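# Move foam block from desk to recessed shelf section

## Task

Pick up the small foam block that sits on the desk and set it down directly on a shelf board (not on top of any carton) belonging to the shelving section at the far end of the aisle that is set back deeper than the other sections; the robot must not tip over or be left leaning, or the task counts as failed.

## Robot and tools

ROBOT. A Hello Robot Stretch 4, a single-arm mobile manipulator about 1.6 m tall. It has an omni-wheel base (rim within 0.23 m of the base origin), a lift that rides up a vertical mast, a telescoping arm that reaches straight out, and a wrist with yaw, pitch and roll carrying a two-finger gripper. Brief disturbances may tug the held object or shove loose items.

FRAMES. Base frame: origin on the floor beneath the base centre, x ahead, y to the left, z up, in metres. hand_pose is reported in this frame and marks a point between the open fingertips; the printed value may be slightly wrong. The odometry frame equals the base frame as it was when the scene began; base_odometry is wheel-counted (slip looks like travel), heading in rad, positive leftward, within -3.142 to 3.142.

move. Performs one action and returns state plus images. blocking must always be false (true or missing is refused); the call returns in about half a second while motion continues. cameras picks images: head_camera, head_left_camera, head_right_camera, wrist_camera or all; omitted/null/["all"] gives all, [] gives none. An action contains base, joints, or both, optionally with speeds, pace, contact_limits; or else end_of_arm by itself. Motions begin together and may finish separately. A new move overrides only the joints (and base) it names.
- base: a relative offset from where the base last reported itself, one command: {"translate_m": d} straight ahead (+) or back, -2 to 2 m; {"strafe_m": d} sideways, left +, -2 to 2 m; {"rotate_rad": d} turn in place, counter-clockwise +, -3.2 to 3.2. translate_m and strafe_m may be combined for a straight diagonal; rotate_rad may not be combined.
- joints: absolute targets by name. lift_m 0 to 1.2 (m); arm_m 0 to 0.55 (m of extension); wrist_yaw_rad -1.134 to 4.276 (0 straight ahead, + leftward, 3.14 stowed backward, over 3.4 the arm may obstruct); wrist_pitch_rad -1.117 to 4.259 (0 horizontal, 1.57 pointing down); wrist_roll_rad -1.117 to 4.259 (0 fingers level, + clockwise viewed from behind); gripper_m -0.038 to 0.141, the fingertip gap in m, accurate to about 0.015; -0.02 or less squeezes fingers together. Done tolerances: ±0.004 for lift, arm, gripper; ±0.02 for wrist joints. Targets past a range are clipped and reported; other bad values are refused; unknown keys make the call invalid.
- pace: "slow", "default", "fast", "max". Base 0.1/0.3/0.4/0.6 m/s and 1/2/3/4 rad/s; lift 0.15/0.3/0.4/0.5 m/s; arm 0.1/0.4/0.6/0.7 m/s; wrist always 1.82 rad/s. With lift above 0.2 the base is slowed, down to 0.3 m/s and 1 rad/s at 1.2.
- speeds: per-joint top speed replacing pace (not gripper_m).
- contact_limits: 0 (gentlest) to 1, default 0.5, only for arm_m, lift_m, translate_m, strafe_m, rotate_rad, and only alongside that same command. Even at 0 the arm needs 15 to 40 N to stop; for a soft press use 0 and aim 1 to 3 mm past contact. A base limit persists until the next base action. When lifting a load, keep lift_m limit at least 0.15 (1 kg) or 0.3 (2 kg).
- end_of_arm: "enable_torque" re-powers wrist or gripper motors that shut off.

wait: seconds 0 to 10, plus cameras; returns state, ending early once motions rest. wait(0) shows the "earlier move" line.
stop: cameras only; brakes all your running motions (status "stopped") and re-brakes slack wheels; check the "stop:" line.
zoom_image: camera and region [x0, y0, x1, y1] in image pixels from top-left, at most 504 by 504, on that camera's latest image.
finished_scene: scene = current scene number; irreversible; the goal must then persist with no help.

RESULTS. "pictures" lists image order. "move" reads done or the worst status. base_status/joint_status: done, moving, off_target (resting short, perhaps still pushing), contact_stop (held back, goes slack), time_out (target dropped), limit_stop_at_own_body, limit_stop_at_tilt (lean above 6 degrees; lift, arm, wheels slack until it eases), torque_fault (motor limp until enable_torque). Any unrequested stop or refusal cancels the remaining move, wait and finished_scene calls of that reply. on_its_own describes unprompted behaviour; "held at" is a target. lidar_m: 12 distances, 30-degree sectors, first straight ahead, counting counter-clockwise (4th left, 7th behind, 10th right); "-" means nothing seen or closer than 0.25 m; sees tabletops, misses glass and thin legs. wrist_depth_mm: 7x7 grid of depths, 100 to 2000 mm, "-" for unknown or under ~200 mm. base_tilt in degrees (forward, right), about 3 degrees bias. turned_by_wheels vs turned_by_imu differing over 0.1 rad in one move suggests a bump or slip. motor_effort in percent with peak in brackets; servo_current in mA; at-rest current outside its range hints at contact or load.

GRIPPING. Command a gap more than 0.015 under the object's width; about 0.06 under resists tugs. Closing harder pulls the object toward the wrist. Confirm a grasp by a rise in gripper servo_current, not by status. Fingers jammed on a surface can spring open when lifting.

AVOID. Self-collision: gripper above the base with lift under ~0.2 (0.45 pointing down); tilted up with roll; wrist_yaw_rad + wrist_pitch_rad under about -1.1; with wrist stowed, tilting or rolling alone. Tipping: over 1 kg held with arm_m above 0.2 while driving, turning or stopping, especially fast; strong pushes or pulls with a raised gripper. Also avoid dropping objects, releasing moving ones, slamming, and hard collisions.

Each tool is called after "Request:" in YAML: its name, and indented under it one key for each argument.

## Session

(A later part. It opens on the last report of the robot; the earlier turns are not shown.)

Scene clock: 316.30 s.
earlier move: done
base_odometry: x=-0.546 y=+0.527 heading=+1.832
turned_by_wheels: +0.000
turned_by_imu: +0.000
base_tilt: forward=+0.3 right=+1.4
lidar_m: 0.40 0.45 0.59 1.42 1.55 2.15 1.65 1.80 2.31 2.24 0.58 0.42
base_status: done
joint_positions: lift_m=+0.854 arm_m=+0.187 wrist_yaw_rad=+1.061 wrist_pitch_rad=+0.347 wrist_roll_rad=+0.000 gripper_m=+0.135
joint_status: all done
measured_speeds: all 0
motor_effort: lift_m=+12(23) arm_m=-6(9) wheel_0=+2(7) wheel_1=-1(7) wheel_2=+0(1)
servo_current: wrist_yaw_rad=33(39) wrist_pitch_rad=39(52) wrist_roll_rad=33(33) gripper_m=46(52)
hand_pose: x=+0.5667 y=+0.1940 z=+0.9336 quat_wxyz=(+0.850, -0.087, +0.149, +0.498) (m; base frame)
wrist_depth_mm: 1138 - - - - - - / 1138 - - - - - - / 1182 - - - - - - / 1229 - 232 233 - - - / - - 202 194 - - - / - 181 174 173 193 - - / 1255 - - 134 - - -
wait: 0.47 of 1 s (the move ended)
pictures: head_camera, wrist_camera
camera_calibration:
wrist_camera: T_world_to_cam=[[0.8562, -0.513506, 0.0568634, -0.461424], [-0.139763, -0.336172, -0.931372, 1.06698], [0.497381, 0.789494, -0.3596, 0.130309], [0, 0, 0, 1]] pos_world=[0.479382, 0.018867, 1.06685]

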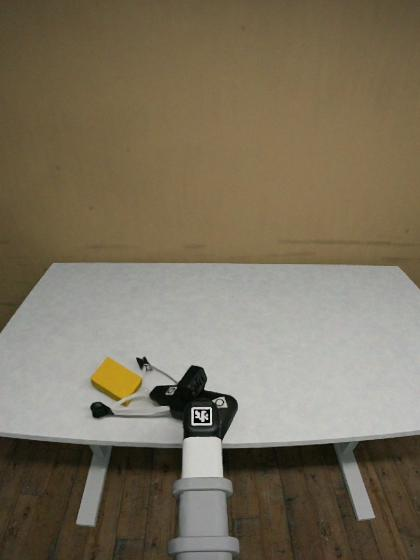

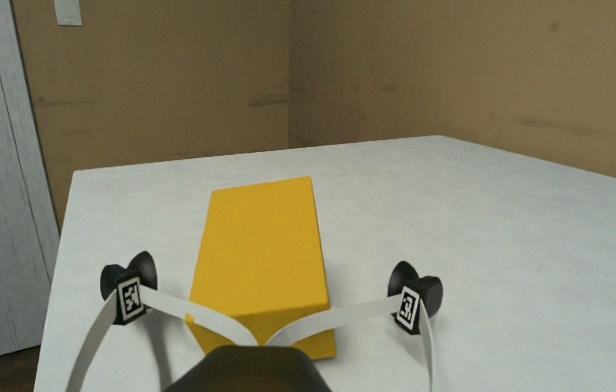

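Request:
move:
  base: {"strafe_m": 0.014}
  joints: {"arm_m": 0.195}
  pace: "slow"
  blocking: false
  cameras: []

Request:
wait:
  seconds: 1
  cameras: ["wrist_camera"]

Request:
move:
  joints: {"lift_m": 0.92}
  pace: "slow"
  blocking: false
  cameras: []

Request:
wait:
  seconds: 1.2
  cameras: ["head_camera", "wrist_camera"]

Request:
zoom_image:
  camera: "head_camera"
  region: [50, 310, 210, 470]

Scene clock: 341.87 s.
move: moving
base_odometry: x=-0.557 y=+0.524 heading=+1.832
turned_by_wheels: +0.000
turned_by_imu: -0.001
base_tilt: forward=+0.4 right=+1.5
lidar_m: 0.40 0.42 0.61 1.42 1.53 2.11 1.65 1.81 2.35 2.24 0.58 0.41
base_status: strafe_m moving
joint_positions: lift_m=+0.854 arm_m=+0.195 wrist_yaw_rad=+1.061 wrist_pitch_rad=+0.347 wrist_roll_rad=+0.000 gripper_m=+0.135
joint_status: arm_m moving
measured_speeds: translate_m=+0.000 strafe_m=+0.020 rotate_rad=-0.002 lift_m=+0.000 arm_m=+0.007 wrist_yaw_rad=+0.000 wrist_pitch_rad=+0.000 wrist_roll_rad=+0.000
motor_effort: lift_m=+12(12) arm_m=+5(9) wheel_0=-2(7) wheel_1=+1(7) wheel_2=+0(1)
servo_current: wrist_yaw_rad=39(39) wrist_pitch_rad=46(52) wrist_roll_rad=33(33) gripper_m=46(46)
hand_pose: x=+0.5741 y=+0.1940 z=+0.9336 quat_wxyz=(+0.850, -0.087, +0.149, +0.498) (m; base frame)
wrist_depth_mm: - - - - - - - / 1138 - - - - - - / 1160 - - - - - - / 1229 - - - - - - / - - 220 213 - - - / - 180 173 172 193 - - / - - - 135 - - -
pictures: none
No camera images: "cameras" was empty.

Scene clock: 342.33 s.
earlier move: done
base_odometry: x=-0.559 y=+0.523 heading=+1.832
turned_by_wheels: +0.000
turned_by_imu: +0.000
base_tilt: forward=+0.4 right=+1.3
lidar_m: 0.39 0.42 0.60 1.43 1.51 2.10 1.66 1.81 2.34 2.25 0.57 0.41
base_status: done
joint_positions: lift_m=+0.854 arm_m=+0.195 wrist_yaw_rad=+1.061 wrist_pitch_rad=+0.347 wrist_roll_rad=+0.000 gripper_m=+0.135
joint_status: all done
measured_speeds: all 0
motor_effort: lift_m=+12(12) arm_m=+7(9) wheel_0=-4(7) wheel_1=+2(7) wheel_2=+0(1)
servo_current: wrist_yaw_rad=26(39) wrist_pitch_rad=46(59) wrist_roll_rad=33(33) gripper_m=39(52)
hand_pose: x=+0.5742 y=+0.1940 z=+0.9336 quat_wxyz=(+0.850, -0.087, +0.149, +0.498) (m; base frame)
wrist_depth_mm: - - - - - - - / 1118 - - - - - - / 1182 - - - - - - / 1229 - - - - - - / - - 220 212 - - - / - 184 172 171 193 - - / - - - 134 - - -
wait: 0.47 of 1 s (the move ended)
pictures: wrist_camera
camera_calibration:
wrist_camera: T_world_to_cam=[[0.8562, -0.513506, 0.0568634, -0.467845], [-0.139763, -0.336172, -0.931372, 1.06802], [0.497381, 0.789494, -0.3596, 0.126578], [0, 0, 0, 1]] pos_world=[0.486882, 0.0188671, 1.06685]

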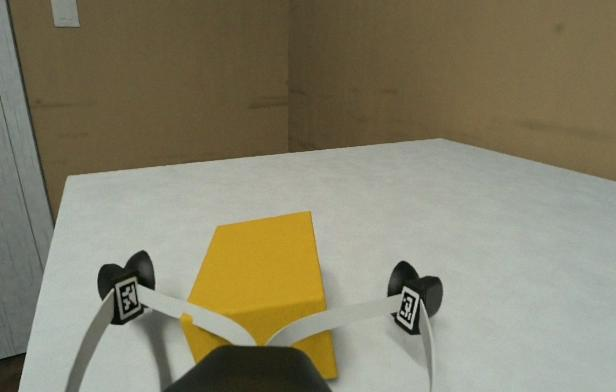

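Scene clock: 342.83 s.
move: moving
base_odometry: x=-0.559 y=+0.523 heading=+1.832
turned_by_wheels: +0.000
turned_by_imu: +0.000
base_tilt: forward=+0.4 right=+1.4
lidar_m: 0.39 0.44 0.61 1.42 1.51 2.13 1.65 1.79 2.33 2.24 0.60 0.42
base_status: not commanded
joint_positions: lift_m=+0.879 arm_m=+0.195 wrist_yaw_rad=+1.061 wrist_pitch_rad=+0.350 wrist_roll_rad=+0.000 gripper_m=+0.135
joint_status: lift_m moving
measured_speeds: translate_m=+0.000 strafe_m=+0.000 rotate_rad=+0.000 lift_m=+0.099 arm_m=+0.000 wrist_yaw_rad=+0.000 wrist_pitch_rad=+0.000 wrist_roll_rad=+0.000
motor_effort: lift_m=+25(25) arm_m=+7(7) wheel_0=-4(4) wheel_1=+2(3) wheel_2=+0(0)
servo_current: wrist_yaw_rad=46(46) wrist_pitch_rad=39(46) wrist_roll_rad=33(33) gripper_m=39(59)
hand_pose: x=+0.5741 y=+0.1938 z=+0.9582 quat_wxyz=(+0.849, -0.088, +0.150, +0.498) (m; base frame)
wrist_depth_mm: - - - - - - - / - - - - - - - / 1138 - - - - - - / 1229 - - - - - - / 1336 - 253 255 - - - / - 187 198 199 195 - - / - - - 135 - - -
pictures: none
No camera images: "cameras" was empty.

Scene clock: 343.77 s.
earlier move: done
base_odometry: x=-0.559 y=+0.523 heading=+1.832
turned_by_wheels: +0.000
turned_by_imu: +0.000
base_tilt: forward=+0.4 right=+1.5
lidar_m: 0.40 0.43 0.61 1.42 1.52 2.11 1.66 1.81 2.33 2.24 0.56 0.43
base_status: not commanded
joint_positions: lift_m=+0.920 arm_m=+0.195 wrist_yaw_rad=+1.061 wrist_pitch_rad=+0.350 wrist_roll_rad=+0.000 gripper_m=+0.135
joint_status: all done
measured_speeds: all 0
motor_effort: lift_m=+24(26) arm_m=+7(7) wheel_0=-4(4) wheel_1=+2(3) wheel_2=+0(0)
servo_current: wrist_yaw_rad=26(46) wrist_pitch_rad=52(52) wrist_roll_rad=26(33) gripper_m=52(59)
hand_pose: x=+0.5741 y=+0.1938 z=+0.9990 quat_wxyz=(+0.849, -0.088, +0.150, +0.498) (m; base frame)
wrist_depth_mm: 1160 - - - - - - / - - - - - - - / 1182 - - - - - - / 1229 - - - - - - / 1281 - - - - - - / - 187 - 257 194 - - / 1366 - - - - - -
wait: 0.93 of 1.2 s (the move ended)
pictures: head_camera, wrist_camera
camera_calibration:
wrist_camera: T_world_to_cam=[[0.856263, -0.513393, 0.0569324, -0.471719], [-0.140793, -0.338015, -0.93055, 1.12899], [0.496982, 0.78878, -0.361712, 0.152771], [0, 0, 0, 1]] pos_world=[0.486946, 0.0189363, 1.1327]

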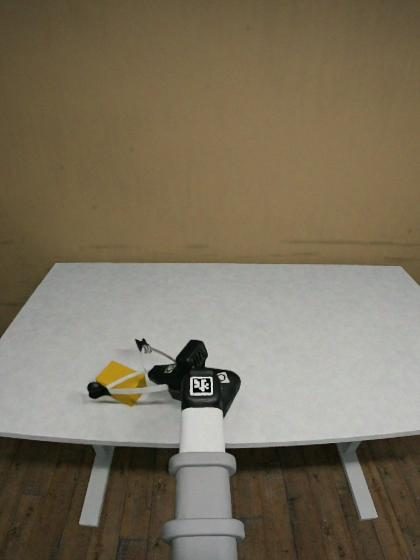

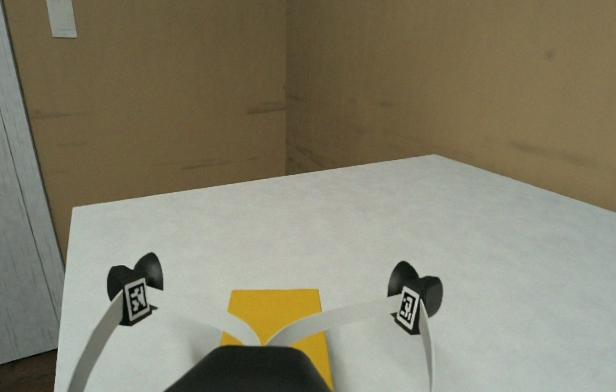

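Scaled by 3.150 from the camera's 420x560 image, which has a finer 1200x1600 frame.

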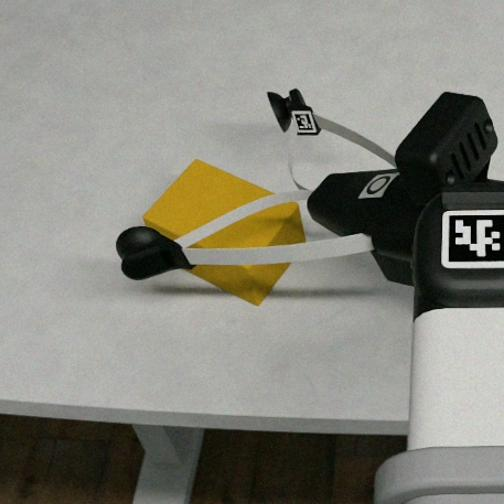

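Request:
move:
  base: {"strafe_m": -0.021}
  joints: {"arm_m": 0.183}
  pace: "slow"
  blocking: false
  cameras: []

Request:
wait:
  seconds: 1
  cameras: []

Request:
move:
  joints: {"lift_m": 0.853}
  pace: "slow"
  contact_limits: {"lift_m": 0.2}
  blocking: false
  cameras: []

Request:
wait:
  seconds: 1.5
  cameras: ["head_camera", "wrist_camera"]

Request:
zoom_image:
  camera: "head_camera"
  region: [80, 340, 180, 440]

Scene clock: 359.43 s.
move: moving
base_odometry: x=-0.545 y=+0.527 heading=+1.832
turned_by_wheels: +0.000
turned_by_imu: -0.001
base_tilt: forward=+0.5 right=+1.5
lidar_m: 0.40 0.41 0.60 1.43 1.54 2.13 1.65 1.80 2.33 2.22 0.57 0.44
base_status: strafe_m moving
joint_positions: lift_m=+0.920 arm_m=+0.185 wrist_yaw_rad=+1.061 wrist_pitch_rad=+0.350 wrist_roll_rad=+0.000 gripper_m=+0.135
joint_status: arm_m moving
measured_speeds: translate_m=+0.000 strafe_m=-0.043 rotate_rad=+0.000 lift_m=+0.000 arm_m=-0.020 wrist_yaw_rad=+0.000 wrist_pitch_rad=+0.000 wrist_roll_rad=+0.000
motor_effort: lift_m=+24(24) arm_m=-8(10) wheel_0=+5(7) wheel_1=-3(7) wheel_2=-1(2)
servo_current: wrist_yaw_rad=39(46) wrist_pitch_rad=33(52) wrist_roll_rad=26(33) gripper_m=52(52)
hand_pose: x=+0.5643 y=+0.1938 z=+0.9990 quat_wxyz=(+0.849, -0.088, +0.150, +0.498) (m; base frame)
wrist_depth_mm: 1118 - - - - - - / 1160 - - - - - - / 1205 - - - - - - / 1255 - - - - - - / 1308 - - - - - - / 1397 186 - 266 193 - - / 1366 - - 109 - - -
pictures: none
No camera images: "cameras" was empty.

Scene clock: 360.07 s.
earlier move: done
base_odometry: x=-0.539 y=+0.529 heading=+1.832
turned_by_wheels: +0.000
turned_by_imu: +0.000
base_tilt: forward=+0.3 right=+1.4
lidar_m: 0.39 0.43 0.60 1.43 1.54 2.15 1.66 1.82 2.30 2.22 0.59 0.42
base_status: done
joint_positions: lift_m=+0.920 arm_m=+0.183 wrist_yaw_rad=+1.061 wrist_pitch_rad=+0.350 wrist_roll_rad=+0.000 gripper_m=+0.135
joint_status: all done
measured_speeds: all 0
motor_effort: lift_m=+24(24) arm_m=-7(10) wheel_0=+4(7) wheel_1=-3(7) wheel_2=+0(2)
servo_current: wrist_yaw_rad=39(46) wrist_pitch_rad=52(52) wrist_roll_rad=26(33) gripper_m=52(52)
hand_pose: x=+0.5626 y=+0.1938 z=+0.9990 quat_wxyz=(+0.849, -0.088, +0.150, +0.498) (m; base frame)
wrist_depth_mm: 1118 - - - - - - / 1118 - - - - - - / 1205 - - - - - - / 1255 - - - - - - / 1308 - - - - - - / 1397 187 266 268 193 - - / 1366 - - - - - -
wait: 0.63 of 1 s (the move ended)
pictures: none
No camera images: "cameras" was empty.

Scene clock: 360.57 s.
move: moving
base_odometry: x=-0.539 y=+0.529 heading=+1.832
turned_by_wheels: +0.000
turned_by_imu: +0.000
base_tilt: forward=+0.4 right=+1.5
lidar_m: 0.39 0.43 0.59 1.44 1.54 2.15 1.65 1.81 2.32 2.23 0.58 0.42
base_status: not commanded
joint_positions: lift_m=+0.894 arm_m=+0.183 wrist_yaw_rad=+1.061 wrist_pitch_rad=+0.350 wrist_roll_rad=+0.000 gripper_m=+0.135
joint_status: lift_m moving
measured_speeds: translate_m=+0.000 strafe_m=+0.000 rotate_rad=+0.000 lift_m=-0.099 arm_m=+0.000 wrist_yaw_rad=+0.000 wrist_pitch_rad=+0.000 wrist_roll_rad=+0.000
motor_effort: lift_m=+13(22) arm_m=-7(7) wheel_0=+4(4) wheel_1=-3(3) wheel_2=+0(0)
servo_current: wrist_yaw_rad=39(39) wrist_pitch_rad=33(52) wrist_roll_rad=26(33) gripper_m=46(52)
contact_limits: lift_m 0.2
hand_pose: x=+0.5626 y=+0.1938 z=+0.9737 quat_wxyz=(+0.849, -0.088, +0.150, +0.498) (m; base frame)
wrist_depth_mm: 1138 - - - - - - / 1160 - - - - - - / 1205 - - - - - - / 1229 - - - - - - / 1336 - - 285 - - - / - 186 233 234 193 - - / 1336 - - - - - -
pictures: none
No camera images: "cameras" was empty.

Scene clock: 361.50 s.
earlier move: done
base_odometry: x=-0.539 y=+0.529 heading=+1.832
turned_by_wheels: +0.000
turned_by_imu: +0.000
base_tilt: forward=+0.4 right=+1.2
lidar_m: 0.42 0.50 0.59 1.43 1.54 2.16 1.66 1.81 2.32 2.22 0.55 0.41
base_status: not commanded
joint_positions: lift_m=+0.853 arm_m=+0.183 wrist_yaw_rad=+1.061 wrist_pitch_rad=+0.350 wrist_roll_rad=+0.000 gripper_m=+0.135
joint_status: all done
measured_speeds: all 0
motor_effort: lift_m=+14(22) arm_m=-6(7) wheel_0=+4(4) wheel_1=-3(3) wheel_2=+0(0)
servo_current: wrist_yaw_rad=39(39) wrist_pitch_rad=46(52) wrist_roll_rad=26(33) gripper_m=39(52)
contact_limits: lift_m 0.2
hand_pose: x=+0.5626 y=+0.1938 z=+0.9328 quat_wxyz=(+0.849, -0.088, +0.150, +0.498) (m; base frame)
wrist_depth_mm: - - - - - - - / 1138 - - - - - - / 1205 - - - - - - / 1281 - - - - - - / - - 211 213 - - - / - 186 196 198 193 - - / 1255 - - - - - -
wait: 0.93 of 1.5 s (the move ended)
pictures: head_camera, wrist_camera
camera_calibration:
wrist_camera: T_world_to_cam=[[0.856263, -0.513393, 0.0569326, -0.458105], [-0.140798, -0.338022, -0.930547, 1.06578], [0.496981, 0.788777, -0.361721, 0.134555], [0, 0, 0, 1]] pos_world=[0.475447, 0.0189365, 1.06651]

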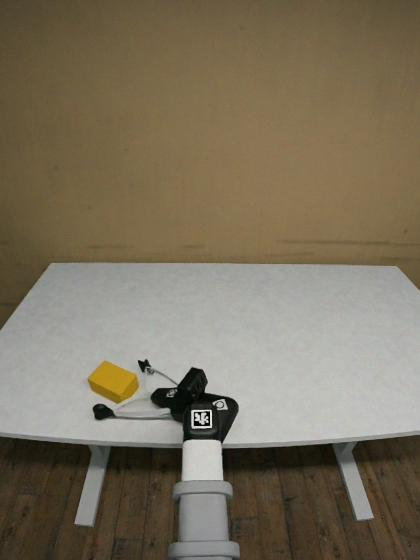

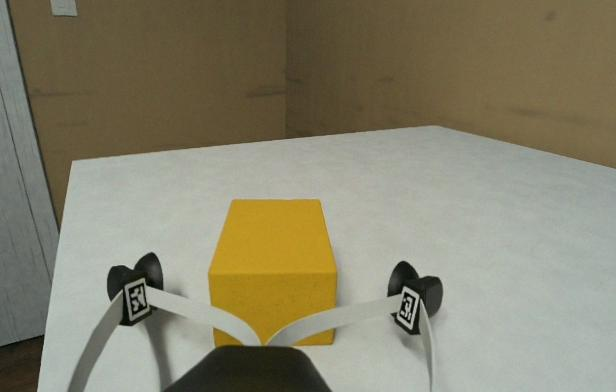

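Scaled by 5.040 from the camera's 420x560 image, which has a finer 1200x1600 frame.

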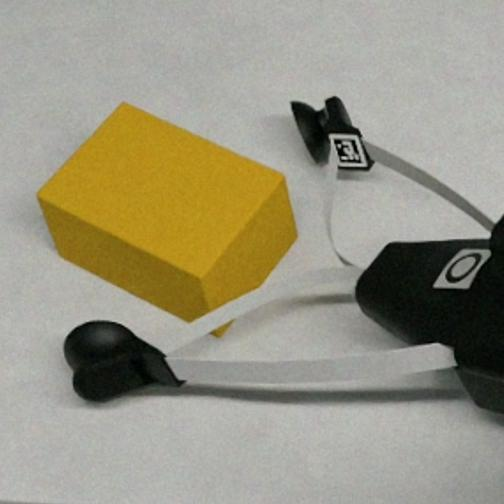

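Request:
move:
  joints: {"lift_m": 0.848}
  pace: "slow"
  contact_limits: {"lift_m": 0.2}
  blocking: false
  cameras: []

Request:
wait:
  seconds: 0.5
  cameras: []

Request:
move:
  joints: {"gripper_m": 0.015}
  blocking: false
  cameras: []

Request:
wait:
  seconds: 3
  cameras: ["head_camera", "wrist_camera"]

Request:
zoom_image:
  camera: "head_camera"
  region: [80, 340, 180, 440]

Scene clock: 375.87 s.
move: moving
base_odometry: x=-0.539 y=+0.529 heading=+1.832
turned_by_wheels: +0.000
turned_by_imu: -0.001
base_tilt: forward=+0.3 right=+1.3
lidar_m: 0.40 0.51 0.61 1.43 1.53 2.14 1.67 1.81 2.32 2.22 0.57 0.42
base_status: not commanded
joint_positions: lift_m=+0.848 arm_m=+0.183 wrist_yaw_rad=+1.061 wrist_pitch_rad=+0.350 wrist_roll_rad=+0.000 gripper_m=+0.135
joint_status: lift_m moving
measured_speeds: all 0
motor_effort: lift_m=+13(15) arm_m=-7(7) wheel_0=+4(4) wheel_1=-3(3) wheel_2=+0(0)
servo_current: wrist_yaw_rad=33(46) wrist_pitch_rad=33(52) wrist_roll_rad=33(33) gripper_m=46(59)
contact_limits: lift_m 0.2
hand_pose: x=+0.5626 y=+0.1938 z=+0.9279 quat_wxyz=(+0.849, -0.088, +0.150, +0.498) (m; base frame)
wrist_depth_mm: - - - - - - - / 1160 - - - - - - / 1205 - - - - - - / 1229 - - 262 - - - / - - 202 203 - - - / - 186 196 198 193 - - / 1308 - - - - - -
pictures: none
No camera images: "cameras" was empty.

Scene clock: 375.97 s.
earlier move: done
base_odometry: x=-0.539 y=+0.529 heading=+1.832
turned_by_wheels: +0.000
turned_by_imu: +0.000
base_tilt: forward=+0.3 right=+1.4
lidar_m: 0.39 0.50 0.59 1.44 1.55 2.12 1.66 1.81 2.31 2.22 0.59 0.43
base_status: not commanded
joint_positions: lift_m=+0.848 arm_m=+0.183 wrist_yaw_rad=+1.061 wrist_pitch_rad=+0.350 wrist_roll_rad=+0.000 gripper_m=+0.135
joint_status: all done
measured_speeds: all 0
motor_effort: lift_m=+14(15) arm_m=-7(7) wheel_0=+4(4) wheel_1=-3(3) wheel_2=+0(0)
servo_current: wrist_yaw_rad=33(46) wrist_pitch_rad=39(52) wrist_roll_rad=33(33) gripper_m=52(59)
contact_limits: lift_m 0.2
hand_pose: x=+0.5626 y=+0.1938 z=+0.9279 quat_wxyz=(+0.849, -0.088, +0.150, +0.498) (m; base frame)
wrist_depth_mm: - - - - - - - / 1138 - - - - - - / 1182 - - - - - - / 1255 - - 264 - - - / - - 202 204 - - - / - 186 196 199 193 - - / 1255 - - - - - -
wait: 0.10 of 0.5 s (the move ended)
pictures: none
No camera images: "cameras" was empty.

Scene clock: 376.47 s.
move: moving
base_odometry: x=-0.539 y=+0.529 heading=+1.832
turned_by_wheels: +0.000
turned_by_imu: +0.000
base_tilt: forward=+0.4 right=+1.5
lidar_m: 0.42 0.45 0.60 1.44 1.55 2.16 1.66 1.81 2.32 2.23 0.57 0.42
base_status: not commanded
joint_positions: lift_m=+0.848 arm_m=+0.183 wrist_yaw_rad=+1.061 wrist_pitch_rad=+0.350 wrist_roll_rad=+0.000 gripper_m=+0.122
joint_status: gripper_m moving
measured_speeds: all 0
motor_effort: lift_m=+14(14) arm_m=-7(7) wheel_0=+4(4) wheel_1=-3(3) wheel_2=+0(0)
servo_current: wrist_yaw_rad=33(39) wrist_pitch_rad=46(52) wrist_roll_rad=33(33) gripper_m=59(91)
contact_limits: lift_m 0.2
hand_pose: x=+0.5626 y=+0.1938 z=+0.9279 quat_wxyz=(+0.849, -0.088, +0.150, +0.498) (m; base frame)
wrist_depth_mm: - - - - - - - / - - - - - - - / 1205 - - - - - - / 1229 - - 262 - - - / - - 203 204 - - - / - 187 196 199 193 - - / 1308 - - - - - -
pictures: none
No camera images: "cameras" was empty.

Scene clock: 378.07 s.
earlier move: done
base_odometry: x=-0.539 y=+0.529 heading=+1.832
turned_by_wheels: +0.000
turned_by_imu: +0.000
base_tilt: forward=+0.3 right=+1.4
lidar_m: 0.42 0.46 0.59 1.45 1.54 2.15 1.65 1.81 2.31 2.23 0.57 0.41
base_status: not commanded
joint_positions: lift_m=+0.848 arm_m=+0.183 wrist_yaw_rad=+1.061 wrist_pitch_rad=+0.350 wrist_roll_rad=+0.000 gripper_m=+0.016
joint_status: all done
measured_speeds: all 0
motor_effort: lift_m=+14(14) arm_m=-6(7) wheel_0=+4(4) wheel_1=-3(3) wheel_2=+0(0)
servo_current: wrist_yaw_rad=33(46) wrist_pitch_rad=33(59) wrist_roll_rad=33(33) gripper_m=124(254)
contact_limits: lift_m 0.2
hand_pose: x=+0.5626 y=+0.1938 z=+0.9278 quat_wxyz=(+0.849, -0.088, +0.150, +0.498) (m; base frame)
wrist_depth_mm: - - - - - - - / - - - - - - - / 1205 - - - - - - / 1255 - - 249 - - - / - - 190 193 - - - / - 174 185 182 180 - - / 1281 - - 146 - - -
wait: 1.60 of 3 s (the move ended)
pictures: head_camera, wrist_camera
camera_calibration:
wrist_camera: T_world_to_cam=[[0.856268, -0.513384, 0.0569376, -0.457825], [-0.140873, -0.338157, -0.930486, 1.06111], [0.496951, 0.788725, -0.361875, 0.132925], [0, 0, 0, 1]] pos_world=[0.475446, 0.0189416, 1.06152]

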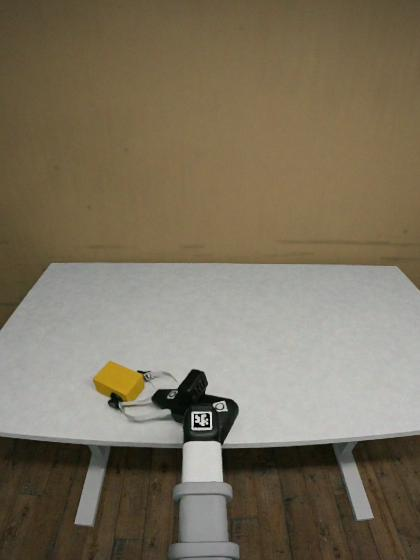

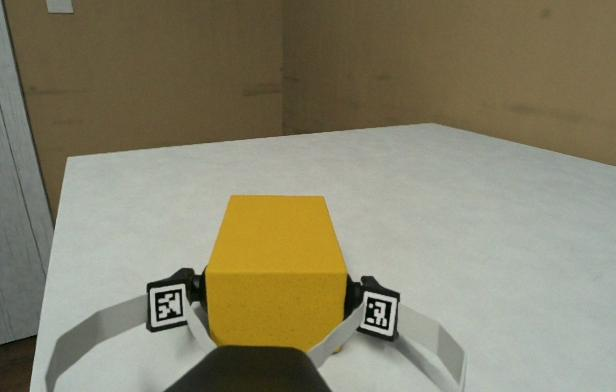

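Scaled by 5.040 from the camera's 420x560 image, which has a finer 1200x1600 frame.

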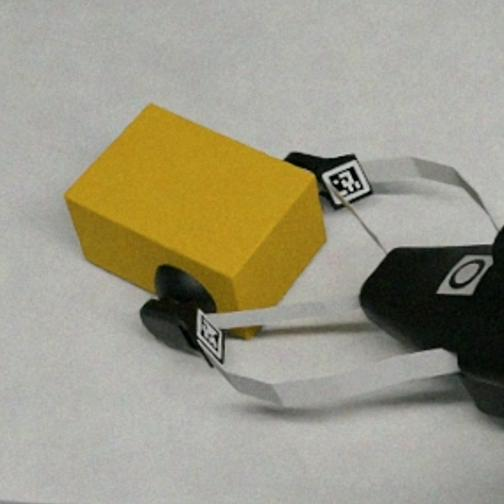

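Request:
move:
  joints: {"lift_m": 0.94}
  pace: "slow"
  blocking: false
  cameras: []

Request:
wait:
  seconds: 1.2
  cameras: ["head_camera", "wrist_camera"]

Scene clock: 383.83 s.
move: moving
base_odometry: x=-0.539 y=+0.529 heading=+1.832
turned_by_wheels: +0.000
turned_by_imu: -0.001
base_tilt: forward=+0.2 right=+1.3
lidar_m: 0.41 0.43 0.58 1.43 1.55 2.16 1.65 1.81 2.32 2.22 0.58 0.41
base_status: not commanded
joint_positions: lift_m=+0.874 arm_m=+0.183 wrist_yaw_rad=+1.061 wrist_pitch_rad=+0.350 wrist_roll_rad=+0.000 gripper_m=+0.016
joint_status: lift_m moving
measured_speeds: translate_m=+0.000 strafe_m=+0.000 rotate_rad=+0.000 lift_m=+0.099 arm_m=+0.000 wrist_yaw_rad=+0.000 wrist_pitch_rad=+0.000 wrist_roll_rad=+0.000
motor_effort: lift_m=+26(27) arm_m=-6(7) wheel_0=+4(4) wheel_1=-3(3) wheel_2=+0(0)
servo_current: wrist_yaw_rad=46(46) wrist_pitch_rad=39(39) wrist_roll_rad=26(33) gripper_m=117(124)
hand_pose: x=+0.5626 y=+0.1938 z=+0.9531 quat_wxyz=(+0.849, -0.088, +0.150, +0.498) (m; base frame)
wrist_depth_mm: - - - - - - - / - - - - - - - / 1182 - - - - - - / 1229 - - 249 - - - / 1336 - 191 192 - - - / - 173 185 183 180 - - / 1336 - - 147 - - -
pictures: none
No camera images: "cameras" was empty.

Scene clock: 384.97 s.
earlier move: done
base_odometry: x=-0.539 y=+0.529 heading=+1.832
turned_by_wheels: +0.000
turned_by_imu: +0.000
base_tilt: forward=+0.4 right=+1.4
lidar_m: 0.41 0.42 0.59 1.45 1.55 2.15 1.66 1.82 2.31 2.22 0.58 0.43
base_status: not commanded
joint_positions: lift_m=+0.940 arm_m=+0.183 wrist_yaw_rad=+1.061 wrist_pitch_rad=+0.350 wrist_roll_rad=+0.000 gripper_m=+0.016
joint_status: all done
measured_speeds: all 0
motor_effort: lift_m=+24(27) arm_m=-6(7) wheel_0=+4(4) wheel_1=-3(3) wheel_2=+0(0)
servo_current: wrist_yaw_rad=39(46) wrist_pitch_rad=39(52) wrist_roll_rad=20(33) gripper_m=117(124)
hand_pose: x=+0.5626 y=+0.1938 z=+1.0189 quat_wxyz=(+0.849, -0.088, +0.150, +0.498) (m; base frame)
wrist_depth_mm: 1118 - - - - - - / - - - - - - - / 1205 - - - - - - / 1229 - 247 250 - - - / 1336 - 190 192 - - - / 1397 174 185 183 180 - - / 1397 - - 146 - - -
wait: 1.13 of 1.2 s (the move ended)
pictures: head_camera, wrist_camera
camera_calibration:
wrist_camera: T_world_to_cam=[[0.856272, -0.513378, 0.0569419, -0.463021], [-0.140935, -0.338269, -0.930436, 1.1459], [0.496927, 0.788681, -0.362003, 0.166063], [0, 0, 0, 1]] pos_world=[0.475447, 0.0189458, 1.15267]

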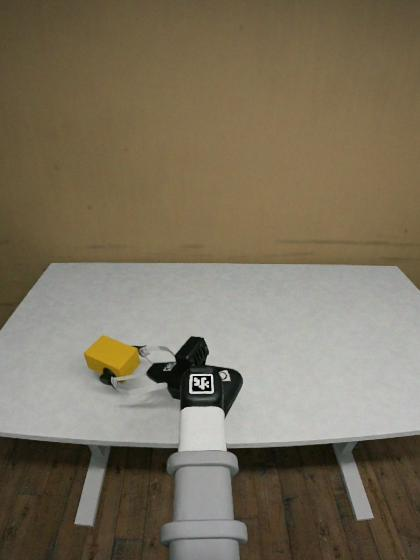

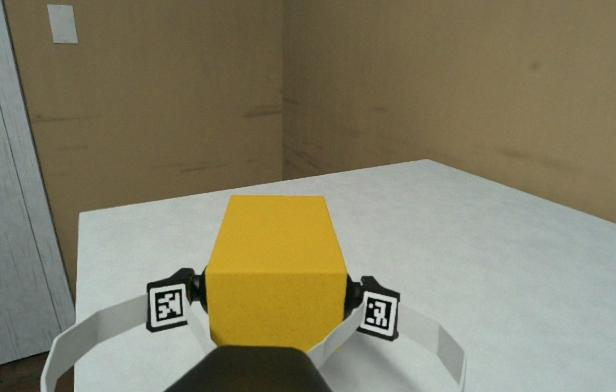

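Request:
move:
  base: {"translate_m": -0.45, "strafe_m": -0.374}
  joints: {"arm_m": 0.01, "wrist_yaw_rad": 0}
  blocking: false
  cameras: []

Request:
wait:
  seconds: 5
  cameras: ["wrist_camera"]

Request:
move:
  base: {"rotate_rad": 3.142}
  blocking: false
  cameras: []

Request:
wait:
  seconds: 6
  cameras: ["head_camera", "head_left_camera", "head_right_camera"]

Scene clock: 412.00 s.
move: moving
base_odometry: x=-0.511 y=+0.509 heading=+1.833
turned_by_wheels: +0.000
turned_by_imu: +0.000
base_tilt: forward=+0.5 right=+1.4
lidar_m: 0.43 0.45 0.63 1.45 1.55 2.19 1.63 1.78 2.30 2.20 0.63 0.45
base_status: translate_m moving; strafe_m moving
joint_positions: lift_m=+0.940 arm_m=+0.131 wrist_yaw_rad=+0.462 wrist_pitch_rad=+0.350 wrist_roll_rad=+0.000 gripper_m=+0.016
joint_status: arm_m moving; wrist_yaw_rad moving
measured_speeds: translate_m=-0.100 strafe_m=-0.084 rotate_rad=+0.003 lift_m=+0.000 arm_m=-0.198 wrist_yaw_rad=-1.798 wrist_pitch_rad=+0.000 wrist_roll_rad=+0.000
motor_effort: lift_m=+24(24) arm_m=-6(9) wheel_0=+4(6) wheel_1=-8(9) wheel_2=+8(9)
servo_current: wrist_yaw_rad=98(124) wrist_pitch_rad=39(46) wrist_roll_rad=26(33) gripper_m=111(124)
hand_pose: x=+0.5832 y=+0.0425 z=+1.0189 quat_wxyz=(+0.959, -0.040, +0.170, +0.226) (m; base frame)
wrist_depth_mm: - - - - - - - / - - - - - - - / - - - - - - - / - - - 249 - - - / - - 190 193 - - - / - 174 185 182 180 - - / - - - 146 - - -
pictures: none
No camera images: "cameras" was empty.

Scene clock: 415.17 s.
earlier move: done
base_odometry: x=-0.061 y=+0.191 heading=+1.833
turned_by_wheels: +0.000
turned_by_imu: -0.002
base_tilt: forward=+0.3 right=+1.3
lidar_m: 0.83 0.89 1.25 1.84 1.96 1.27 1.27 1.27 1.93 1.84 1.92 0.88
base_status: done
joint_positions: lift_m=+0.940 arm_m=+0.010 wrist_yaw_rad=+0.003 wrist_pitch_rad=+0.350 wrist_roll_rad=+0.000 gripper_m=+0.016
joint_status: all done
measured_speeds: all 0
motor_effort: lift_m=+23(24) arm_m=-6(10) wheel_0=+1(6) wheel_1=+0(10) wheel_2=+1(9)
servo_current: wrist_yaw_rad=46(124) wrist_pitch_rad=39(59) wrist_roll_rad=26(33) gripper_m=117(124)
hand_pose: x=+0.4523 y=-0.0865 z=+1.0189 quat_wxyz=(+0.985, +0.000, +0.174, +0.002) (m; base frame)
wrist_depth_mm: - - - - - - - / - - - - - - - / - - - - - - - / - - - 249 - - - / - - 190 193 1078 - - / - 174 185 183 180 - - / - 1397 1366 146 1499 1397 1499
wait: 3.17 of 5 s (the move ended)
pictures: wrist_camera
camera_calibration:
wrist_camera: T_world_to_cam=[[-0.0270372, -0.998011, 0.0569435, -0.154882], [-0.363945, -0.0432271, -0.930417, 1.16193], [0.931028, -0.0458802, -0.362052, 0.17348], [0, 0, 0, 1]] pos_world=[0.257177, -0.0963877, 1.15271]

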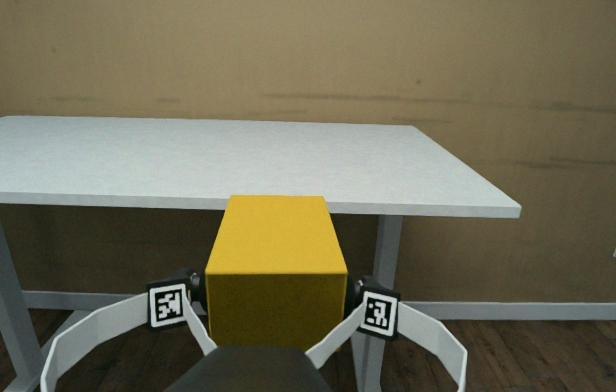

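Scene clock: 415.67 s.
move: moving
base_odometry: x=-0.061 y=+0.191 heading=+2.065
turned_by_wheels: +0.233
turned_by_imu: +0.229
base_tilt: forward=+0.2 right=+1.4
lidar_m: 0.83 0.98 1.85 1.84 1.45 1.25 1.25 1.38 1.86 1.85 1.94 0.85
base_status: rotate_rad moving
joint_positions: lift_m=+0.940 arm_m=+0.010 wrist_yaw_rad=+0.003 wrist_pitch_rad=+0.350 wrist_roll_rad=+0.000 gripper_m=+0.016
joint_status: not commanded
measured_speeds: translate_m=-0.001 strafe_m=-0.001 rotate_rad=+0.884 lift_m=+0.000 arm_m=+0.000 wrist_yaw_rad=+0.000 wrist_pitch_rad=+0.000 wrist_roll_rad=+0.000
motor_effort: lift_m=+24(24) arm_m=-6(6) wheel_0=-7(7) wheel_1=-6(7) wheel_2=-7(7)
servo_current: wrist_yaw_rad=33(46) wrist_pitch_rad=52(52) wrist_roll_rad=26(39) gripper_m=117(117)
hand_pose: x=+0.4523 y=-0.0866 z=+1.0189 quat_wxyz=(+0.985, +0.000, +0.174, +0.002) (m; base frame)
wrist_depth_mm: - - - - - - - / - - - - - - - / - - - - - - - / - - - 250 - - - / - - 190 193 - 1008 - / 1708 174 185 182 180 - - / 1366 1336 1366 146 1464 1366 1464
pictures: none
No camera images: "cameras" was empty.

Scene clock: 418.27 s.
earlier move: done
base_odometry: x=-0.061 y=+0.191 heading=-1.309
turned_by_wheels: +2.909
turned_by_imu: +2.871
base_tilt: forward=+0.4 right=+1.4
lidar_m: 1.25 1.26 1.94 1.83 1.90 0.89 0.85 0.90 1.25 1.84 1.93 1.28
base_status: done
joint_positions: lift_m=+0.940 arm_m=+0.010 wrist_yaw_rad=+0.003 wrist_pitch_rad=+0.350 wrist_roll_rad=+0.000 gripper_m=+0.016
joint_status: not commanded
measured_speeds: all 0
motor_effort: lift_m=+23(24) arm_m=-6(7) wheel_0=-2(8) wheel_1=-1(7) wheel_2=+0(9)
servo_current: wrist_yaw_rad=39(46) wrist_pitch_rad=33(52) wrist_roll_rad=26(39) gripper_m=111(124)
hand_pose: x=+0.4523 y=-0.0866 z=+1.0190 quat_wxyz=(+0.985, +0.000, +0.174, +0.002) (m; base frame)
wrist_depth_mm: - 1042 - - - - - / - 1098 - - - - - / - - - - - - - / - - 1983 268 - - - / 1138 - 198 193 - - - / 1661 173 185 182 180 1708 1863 / 1464 - 189 147 - 1366 1576
wait: 2.60 of 6 s (the move ended)
pictures: head_camera, head_left_camera, head_right_camera

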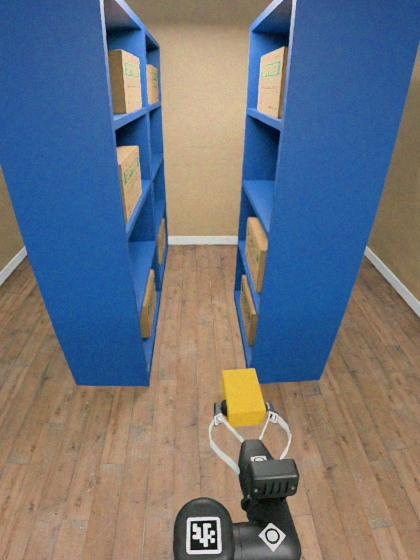

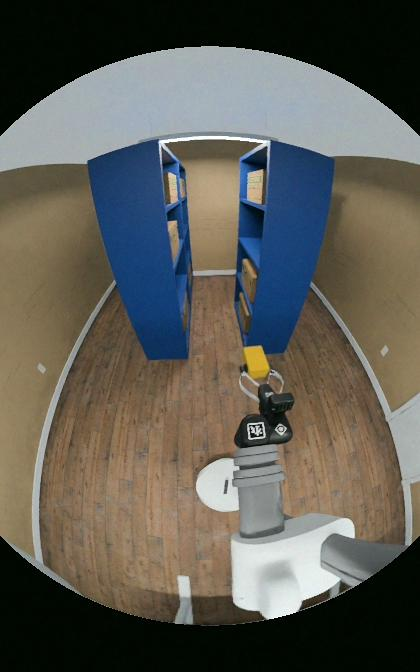

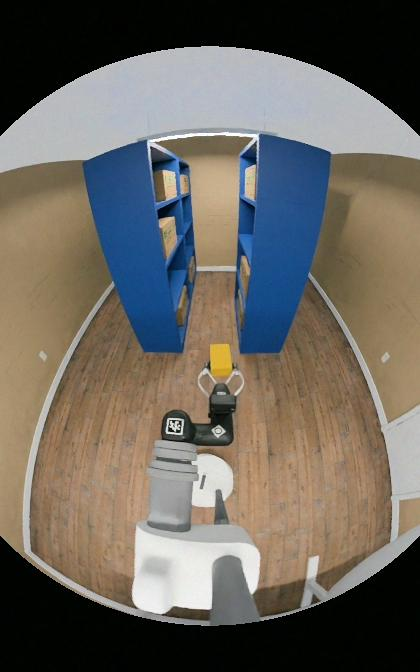

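Request:
zoom_image:
  camera: "head_camera"
  region: [90, 0, 310, 260]

Request:
zoom_image:
  camera: "head_camera"
  region: [70, 200, 330, 400]

Scaled by 1.938 from the camera's 420x560 image, which has a finer 1200x1600 frame.

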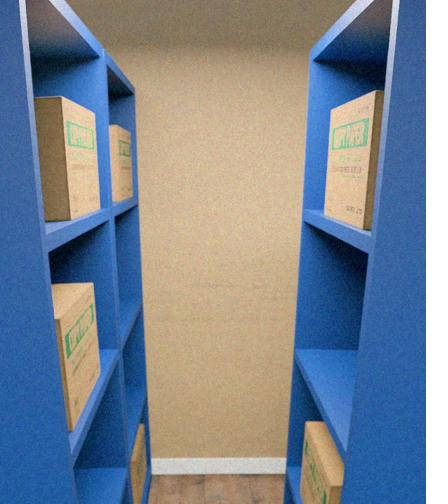

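Scaled by 1.938 from the camera's 420x560 image, which has a finer 1200x1600 frame.

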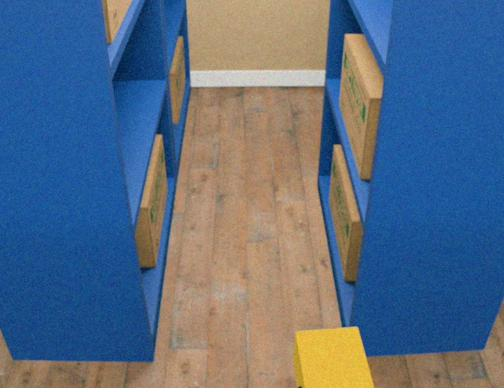

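Request:
zoom_image:
  camera: "head_camera"
  region: [210, 300, 330, 400]

Request:
zoom_image:
  camera: "head_camera"
  region: [120, 220, 270, 300]

Scaled by 4.200 from the camera's 420x560 image, which has a finer 1200x1600 frame.

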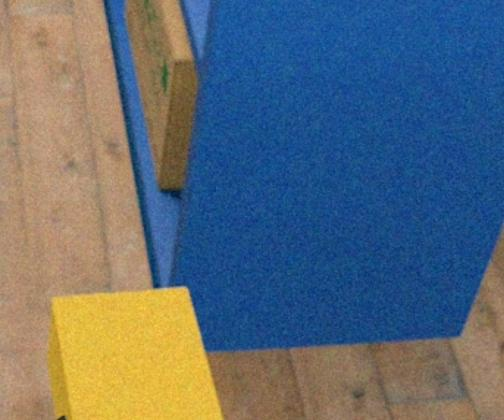

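Scaled by 3.360 from the camera's 420x560 image, which has a finer 1200x1600 frame.

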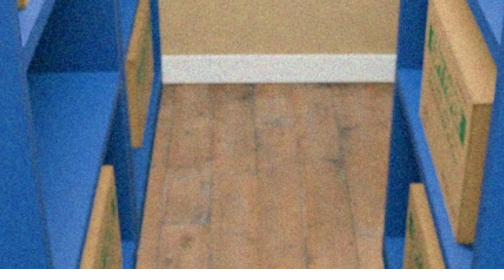

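Request:
move:
  base: {"rotate_rad": 0.02}
  blocking: false
  cameras: []

Request:
wait:
  seconds: 1
  cameras: []

Request:
move:
  base: {"translate_m": 1.3, "strafe_m": -0.01}
  contact_limits: {"translate_m": 0.3}
  blocking: false
  cameras: []

Request:
wait:
  seconds: 8
  cameras: ["head_camera", "head_left_camera", "head_right_camera"]

Scene clock: 473.63 s.
move: moving
base_odometry: x=-0.061 y=+0.191 heading=-1.290
turned_by_wheels: +0.019
turned_by_imu: +0.018
base_tilt: forward=+0.3 right=+1.5
lidar_m: 1.25 1.26 1.91 1.84 1.90 0.88 0.83 0.90 1.25 1.83 1.96 1.26
base_status: rotate_rad moving
joint_positions: lift_m=+0.940 arm_m=+0.010 wrist_yaw_rad=+0.003 wrist_pitch_rad=+0.350 wrist_roll_rad=+0.000 gripper_m=+0.016
joint_status: not commanded
measured_speeds: all 0
motor_effort: lift_m=+23(24) arm_m=-6(6) wheel_0=-5(6) wheel_1=-1(5) wheel_2=-1(4)
servo_current: wrist_yaw_rad=33(39) wrist_pitch_rad=46(46) wrist_roll_rad=26(33) gripper_m=124(124)
hand_pose: x=+0.4523 y=-0.0866 z=+1.0190 quat_wxyz=(+0.985, +0.000, +0.174, +0.002) (m; base frame)
wrist_depth_mm: - 1042 - - - - - / - 1060 - - - - - / - - - - - - - / - - 1863 268 - - - / 1921 - 197 192 - - - / 1661 174 185 182 180 1756 1808 / 1397 - 189 146 - 1397 1499
pictures: none
No camera images: "cameras" was empty.

Scene clock: 473.83 s.
earlier move: done
base_odometry: x=-0.061 y=+0.191 heading=-1.290
turned_by_wheels: +0.000
turned_by_imu: +0.000
base_tilt: forward=+0.4 right=+1.5
lidar_m: 1.27 1.27 1.91 1.83 1.91 0.89 0.84 0.90 1.24 1.85 1.94 1.27
base_status: done
joint_positions: lift_m=+0.940 arm_m=+0.010 wrist_yaw_rad=+0.003 wrist_pitch_rad=+0.350 wrist_roll_rad=+0.000 gripper_m=+0.016
joint_status: not commanded
measured_speeds: all 0
motor_effort: lift_m=+23(24) arm_m=-6(6) wheel_0=-5(6) wheel_1=-2(5) wheel_2=-1(4)
servo_current: wrist_yaw_rad=39(39) wrist_pitch_rad=46(46) wrist_roll_rad=33(33) gripper_m=117(124)
hand_pose: x=+0.4523 y=-0.0866 z=+1.0190 quat_wxyz=(+0.985, +0.000, +0.174, +0.002) (m; base frame)
wrist_depth_mm: - 1042 - - - - - / - 1078 - - - - - / - - - - - - - / - - 1756 270 - - - / 1983 - 198 193 - - - / 1576 174 185 182 180 1756 1863 / 1430 - 189 146 - 1397 1576
wait: 0.20 of 1 s (the move ended)
pictures: none
No camera images: "cameras" was empty.

Scene clock: 474.33 s.
move: moving
base_odometry: x=-0.052 y=+0.160 heading=-1.290
turned_by_wheels: +0.000
turned_by_imu: +0.000
base_tilt: forward=+0.4 right=+1.4
lidar_m: 1.22 1.23 1.93 1.85 1.93 0.91 0.86 0.92 1.31 1.85 1.94 1.24
base_status: translate_m moving; strafe_m moving
joint_positions: lift_m=+0.940 arm_m=+0.010 wrist_yaw_rad=+0.003 wrist_pitch_rad=+0.350 wrist_roll_rad=+0.000 gripper_m=+0.016
joint_status: not commanded
measured_speeds: translate_m=+0.125 strafe_m=+0.001 rotate_rad=+0.000 lift_m=+0.000 arm_m=+0.000 wrist_yaw_rad=+0.000 wrist_pitch_rad=+0.000 wrist_roll_rad=+0.000
motor_effort: lift_m=+23(24) arm_m=-6(6) wheel_0=+6(7) wheel_1=+4(6) wheel_2=-9(10)
servo_current: wrist_yaw_rad=33(39) wrist_pitch_rad=46(46) wrist_roll_rad=26(33) gripper_m=117(124)
contact_limits: translate_m 0.3
hand_pose: x=+0.4523 y=-0.0866 z=+1.0190 quat_wxyz=(+0.985, +0.000, +0.174, +0.002) (m; base frame)
wrist_depth_mm: - 1042 - - - - - / - 1060 - - - - - / - - - - - - - / - - 1808 270 - - - / - - 198 192 - - - / 1661 173 184 181 180 1808 1863 / 1430 - 189 146 - 1366 1499
pictures: none
No camera images: "cameras" was empty.

Scene clock: 479.67 s.
earlier move: done
base_odometry: x=+0.290 y=-1.061 heading=-1.289
turned_by_wheels: +0.000
turned_by_imu: -0.002
base_tilt: forward=+0.4 right=+1.5
lidar_m: 1.13 0.41 0.28 0.27 2.03 2.65 2.94 2.29 2.03 0.27 0.30 0.42
base_status: done
joint_positions: lift_m=+0.940 arm_m=+0.010 wrist_yaw_rad=+0.003 wrist_pitch_rad=+0.350 wrist_roll_rad=+0.000 gripper_m=+0.016
joint_status: not commanded
measured_speeds: all 0
motor_effort: lift_m=+23(24) arm_m=-6(6) wheel_0=+2(8) wheel_1=+0(8) wheel_2=+0(10)
servo_current: wrist_yaw_rad=39(52) wrist_pitch_rad=46(59) wrist_roll_rad=26(33) gripper_m=111(130)
contact_limits: translate_m 0.3
hand_pose: x=+0.4523 y=-0.0866 z=+1.0190 quat_wxyz=(+0.985, +0.000, +0.174, +0.002) (m; base frame)
wrist_depth_mm: - - 1430 - - - - / - - 1464 - - - - / - - 1499 - - - - / - - 1499 248 - - - / - - 198 193 - - - / - 174 185 182 179 - - / - 1336 189 147 820 449 442
wait: 5.33 of 8 s (the move ended)
pictures: head_camera, head_left_camera, head_right_camera

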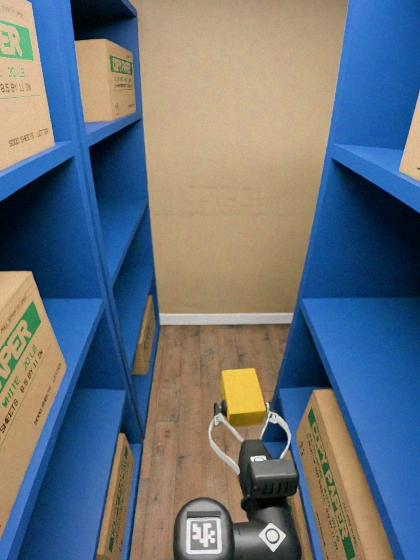

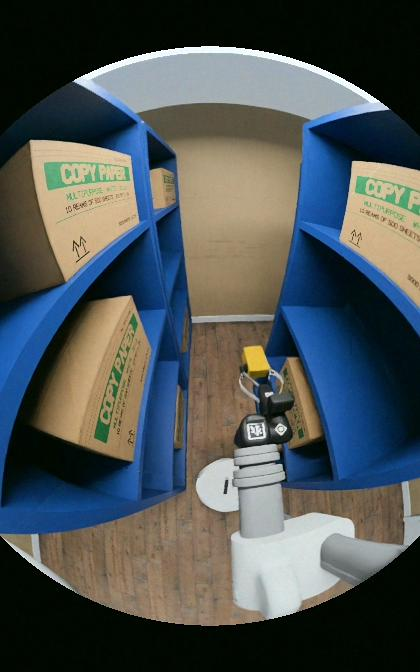

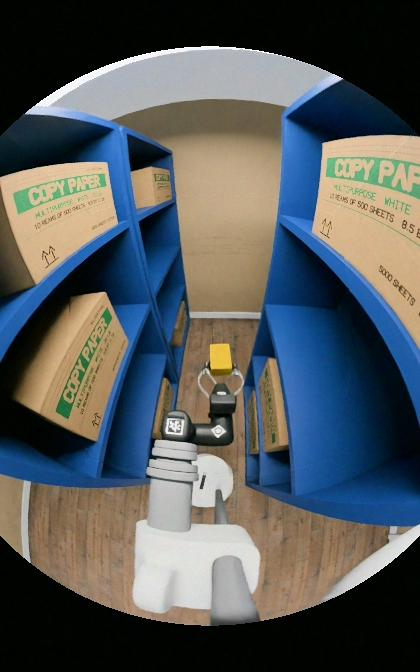

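Request:
move:
  base: {"translate_m": 1.17}
  contact_limits: {"translate_m": 0.3}
  blocking: false
  cameras: []

Request:
wait:
  seconds: 8
  cameras: ["head_camera", "head_left_camera", "head_right_camera"]

Scene clock: 494.40 s.
move: moving
base_odometry: x=+0.299 y=-1.092 heading=-1.289
turned_by_wheels: +0.000
turned_by_imu: -0.001
base_tilt: forward=+0.4 right=+1.3
lidar_m: 1.13 0.40 0.27 0.27 2.18 2.64 2.51 2.35 2.16 0.28 0.31 0.40
base_status: translate_m moving
joint_positions: lift_m=+0.940 arm_m=+0.010 wrist_yaw_rad=+0.003 wrist_pitch_rad=+0.350 wrist_roll_rad=+0.000 gripper_m=+0.016
joint_status: not commanded
measured_speeds: translate_m=+0.123 strafe_m=+0.000 rotate_rad=+0.004 lift_m=+0.000 arm_m=+0.000 wrist_yaw_rad=+0.000 wrist_pitch_rad=+0.000 wrist_roll_rad=+0.000
motor_effort: lift_m=+23(23) arm_m=-6(6) wheel_0=+8(8) wheel_1=+6(7) wheel_2=-8(10)
servo_current: wrist_yaw_rad=33(46) wrist_pitch_rad=39(46) wrist_roll_rad=26(33) gripper_m=111(124)
contact_limits: translate_m 0.3
hand_pose: x=+0.4523 y=-0.0866 z=+1.0190 quat_wxyz=(+0.985, +0.000, +0.174, +0.002) (m; base frame)
wrist_depth_mm: - - 1366 - - - - / - - 1464 - - - - / - - 1537 - - - - / - - 1537 249 - - - / - - 198 193 - - - / - 174 185 182 180 - - / - 1255 189 147 778 - 445
pictures: none
No camera images: "cameras" was empty.

Scene clock: 499.27 s.
earlier move: done
base_odometry: x=+0.616 y=-2.185 heading=-1.289
turned_by_wheels: +0.000
turned_by_imu: -0.001
base_tilt: forward=+0.4 right=+1.4
lidar_m: 0.62 0.39 0.28 0.25 0.29 0.40 1.18 0.43 0.40 0.74 0.78 0.65
base_status: done
joint_positions: lift_m=+0.940 arm_m=+0.010 wrist_yaw_rad=+0.003 wrist_pitch_rad=+0.350 wrist_roll_rad=+0.000 gripper_m=+0.016
joint_status: not commanded
measured_speeds: all 0
motor_effort: lift_m=+23(24) arm_m=-6(6) wheel_0=+1(8) wheel_1=+2(7) wheel_2=+1(10)
servo_current: wrist_yaw_rad=46(46) wrist_pitch_rad=46(59) wrist_roll_rad=33(39) gripper_m=117(130)
contact_limits: translate_m 0.3
hand_pose: x=+0.4523 y=-0.0866 z=+1.0190 quat_wxyz=(+0.985, +0.000, +0.174, +0.002) (m; base frame)
wrist_depth_mm: - - - - - - - / - - - - - - - / - - - - - - - / - - - 248 - - - / - - 191 193 - - - / - 174 185 182 181 - - / - - - 146 - - -
wait: 4.87 of 8 s (the move ended)
pictures: head_camera, head_left_camera, head_right_camera

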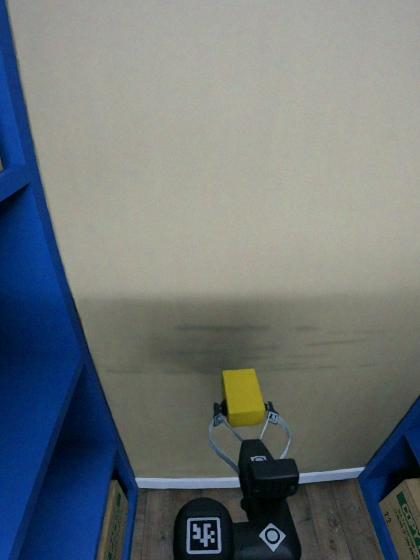

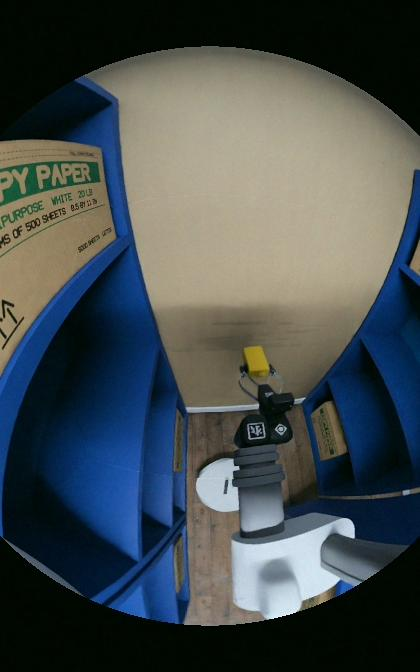

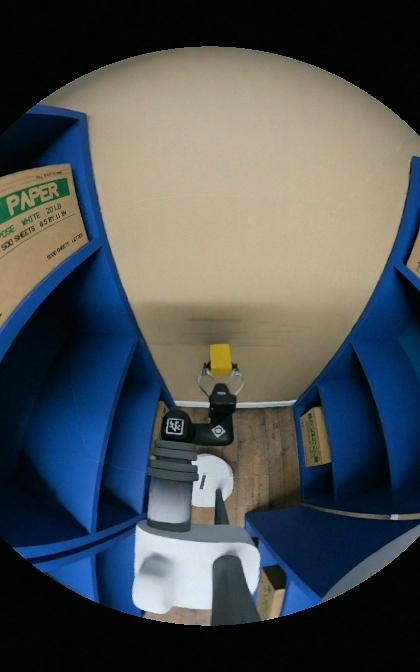

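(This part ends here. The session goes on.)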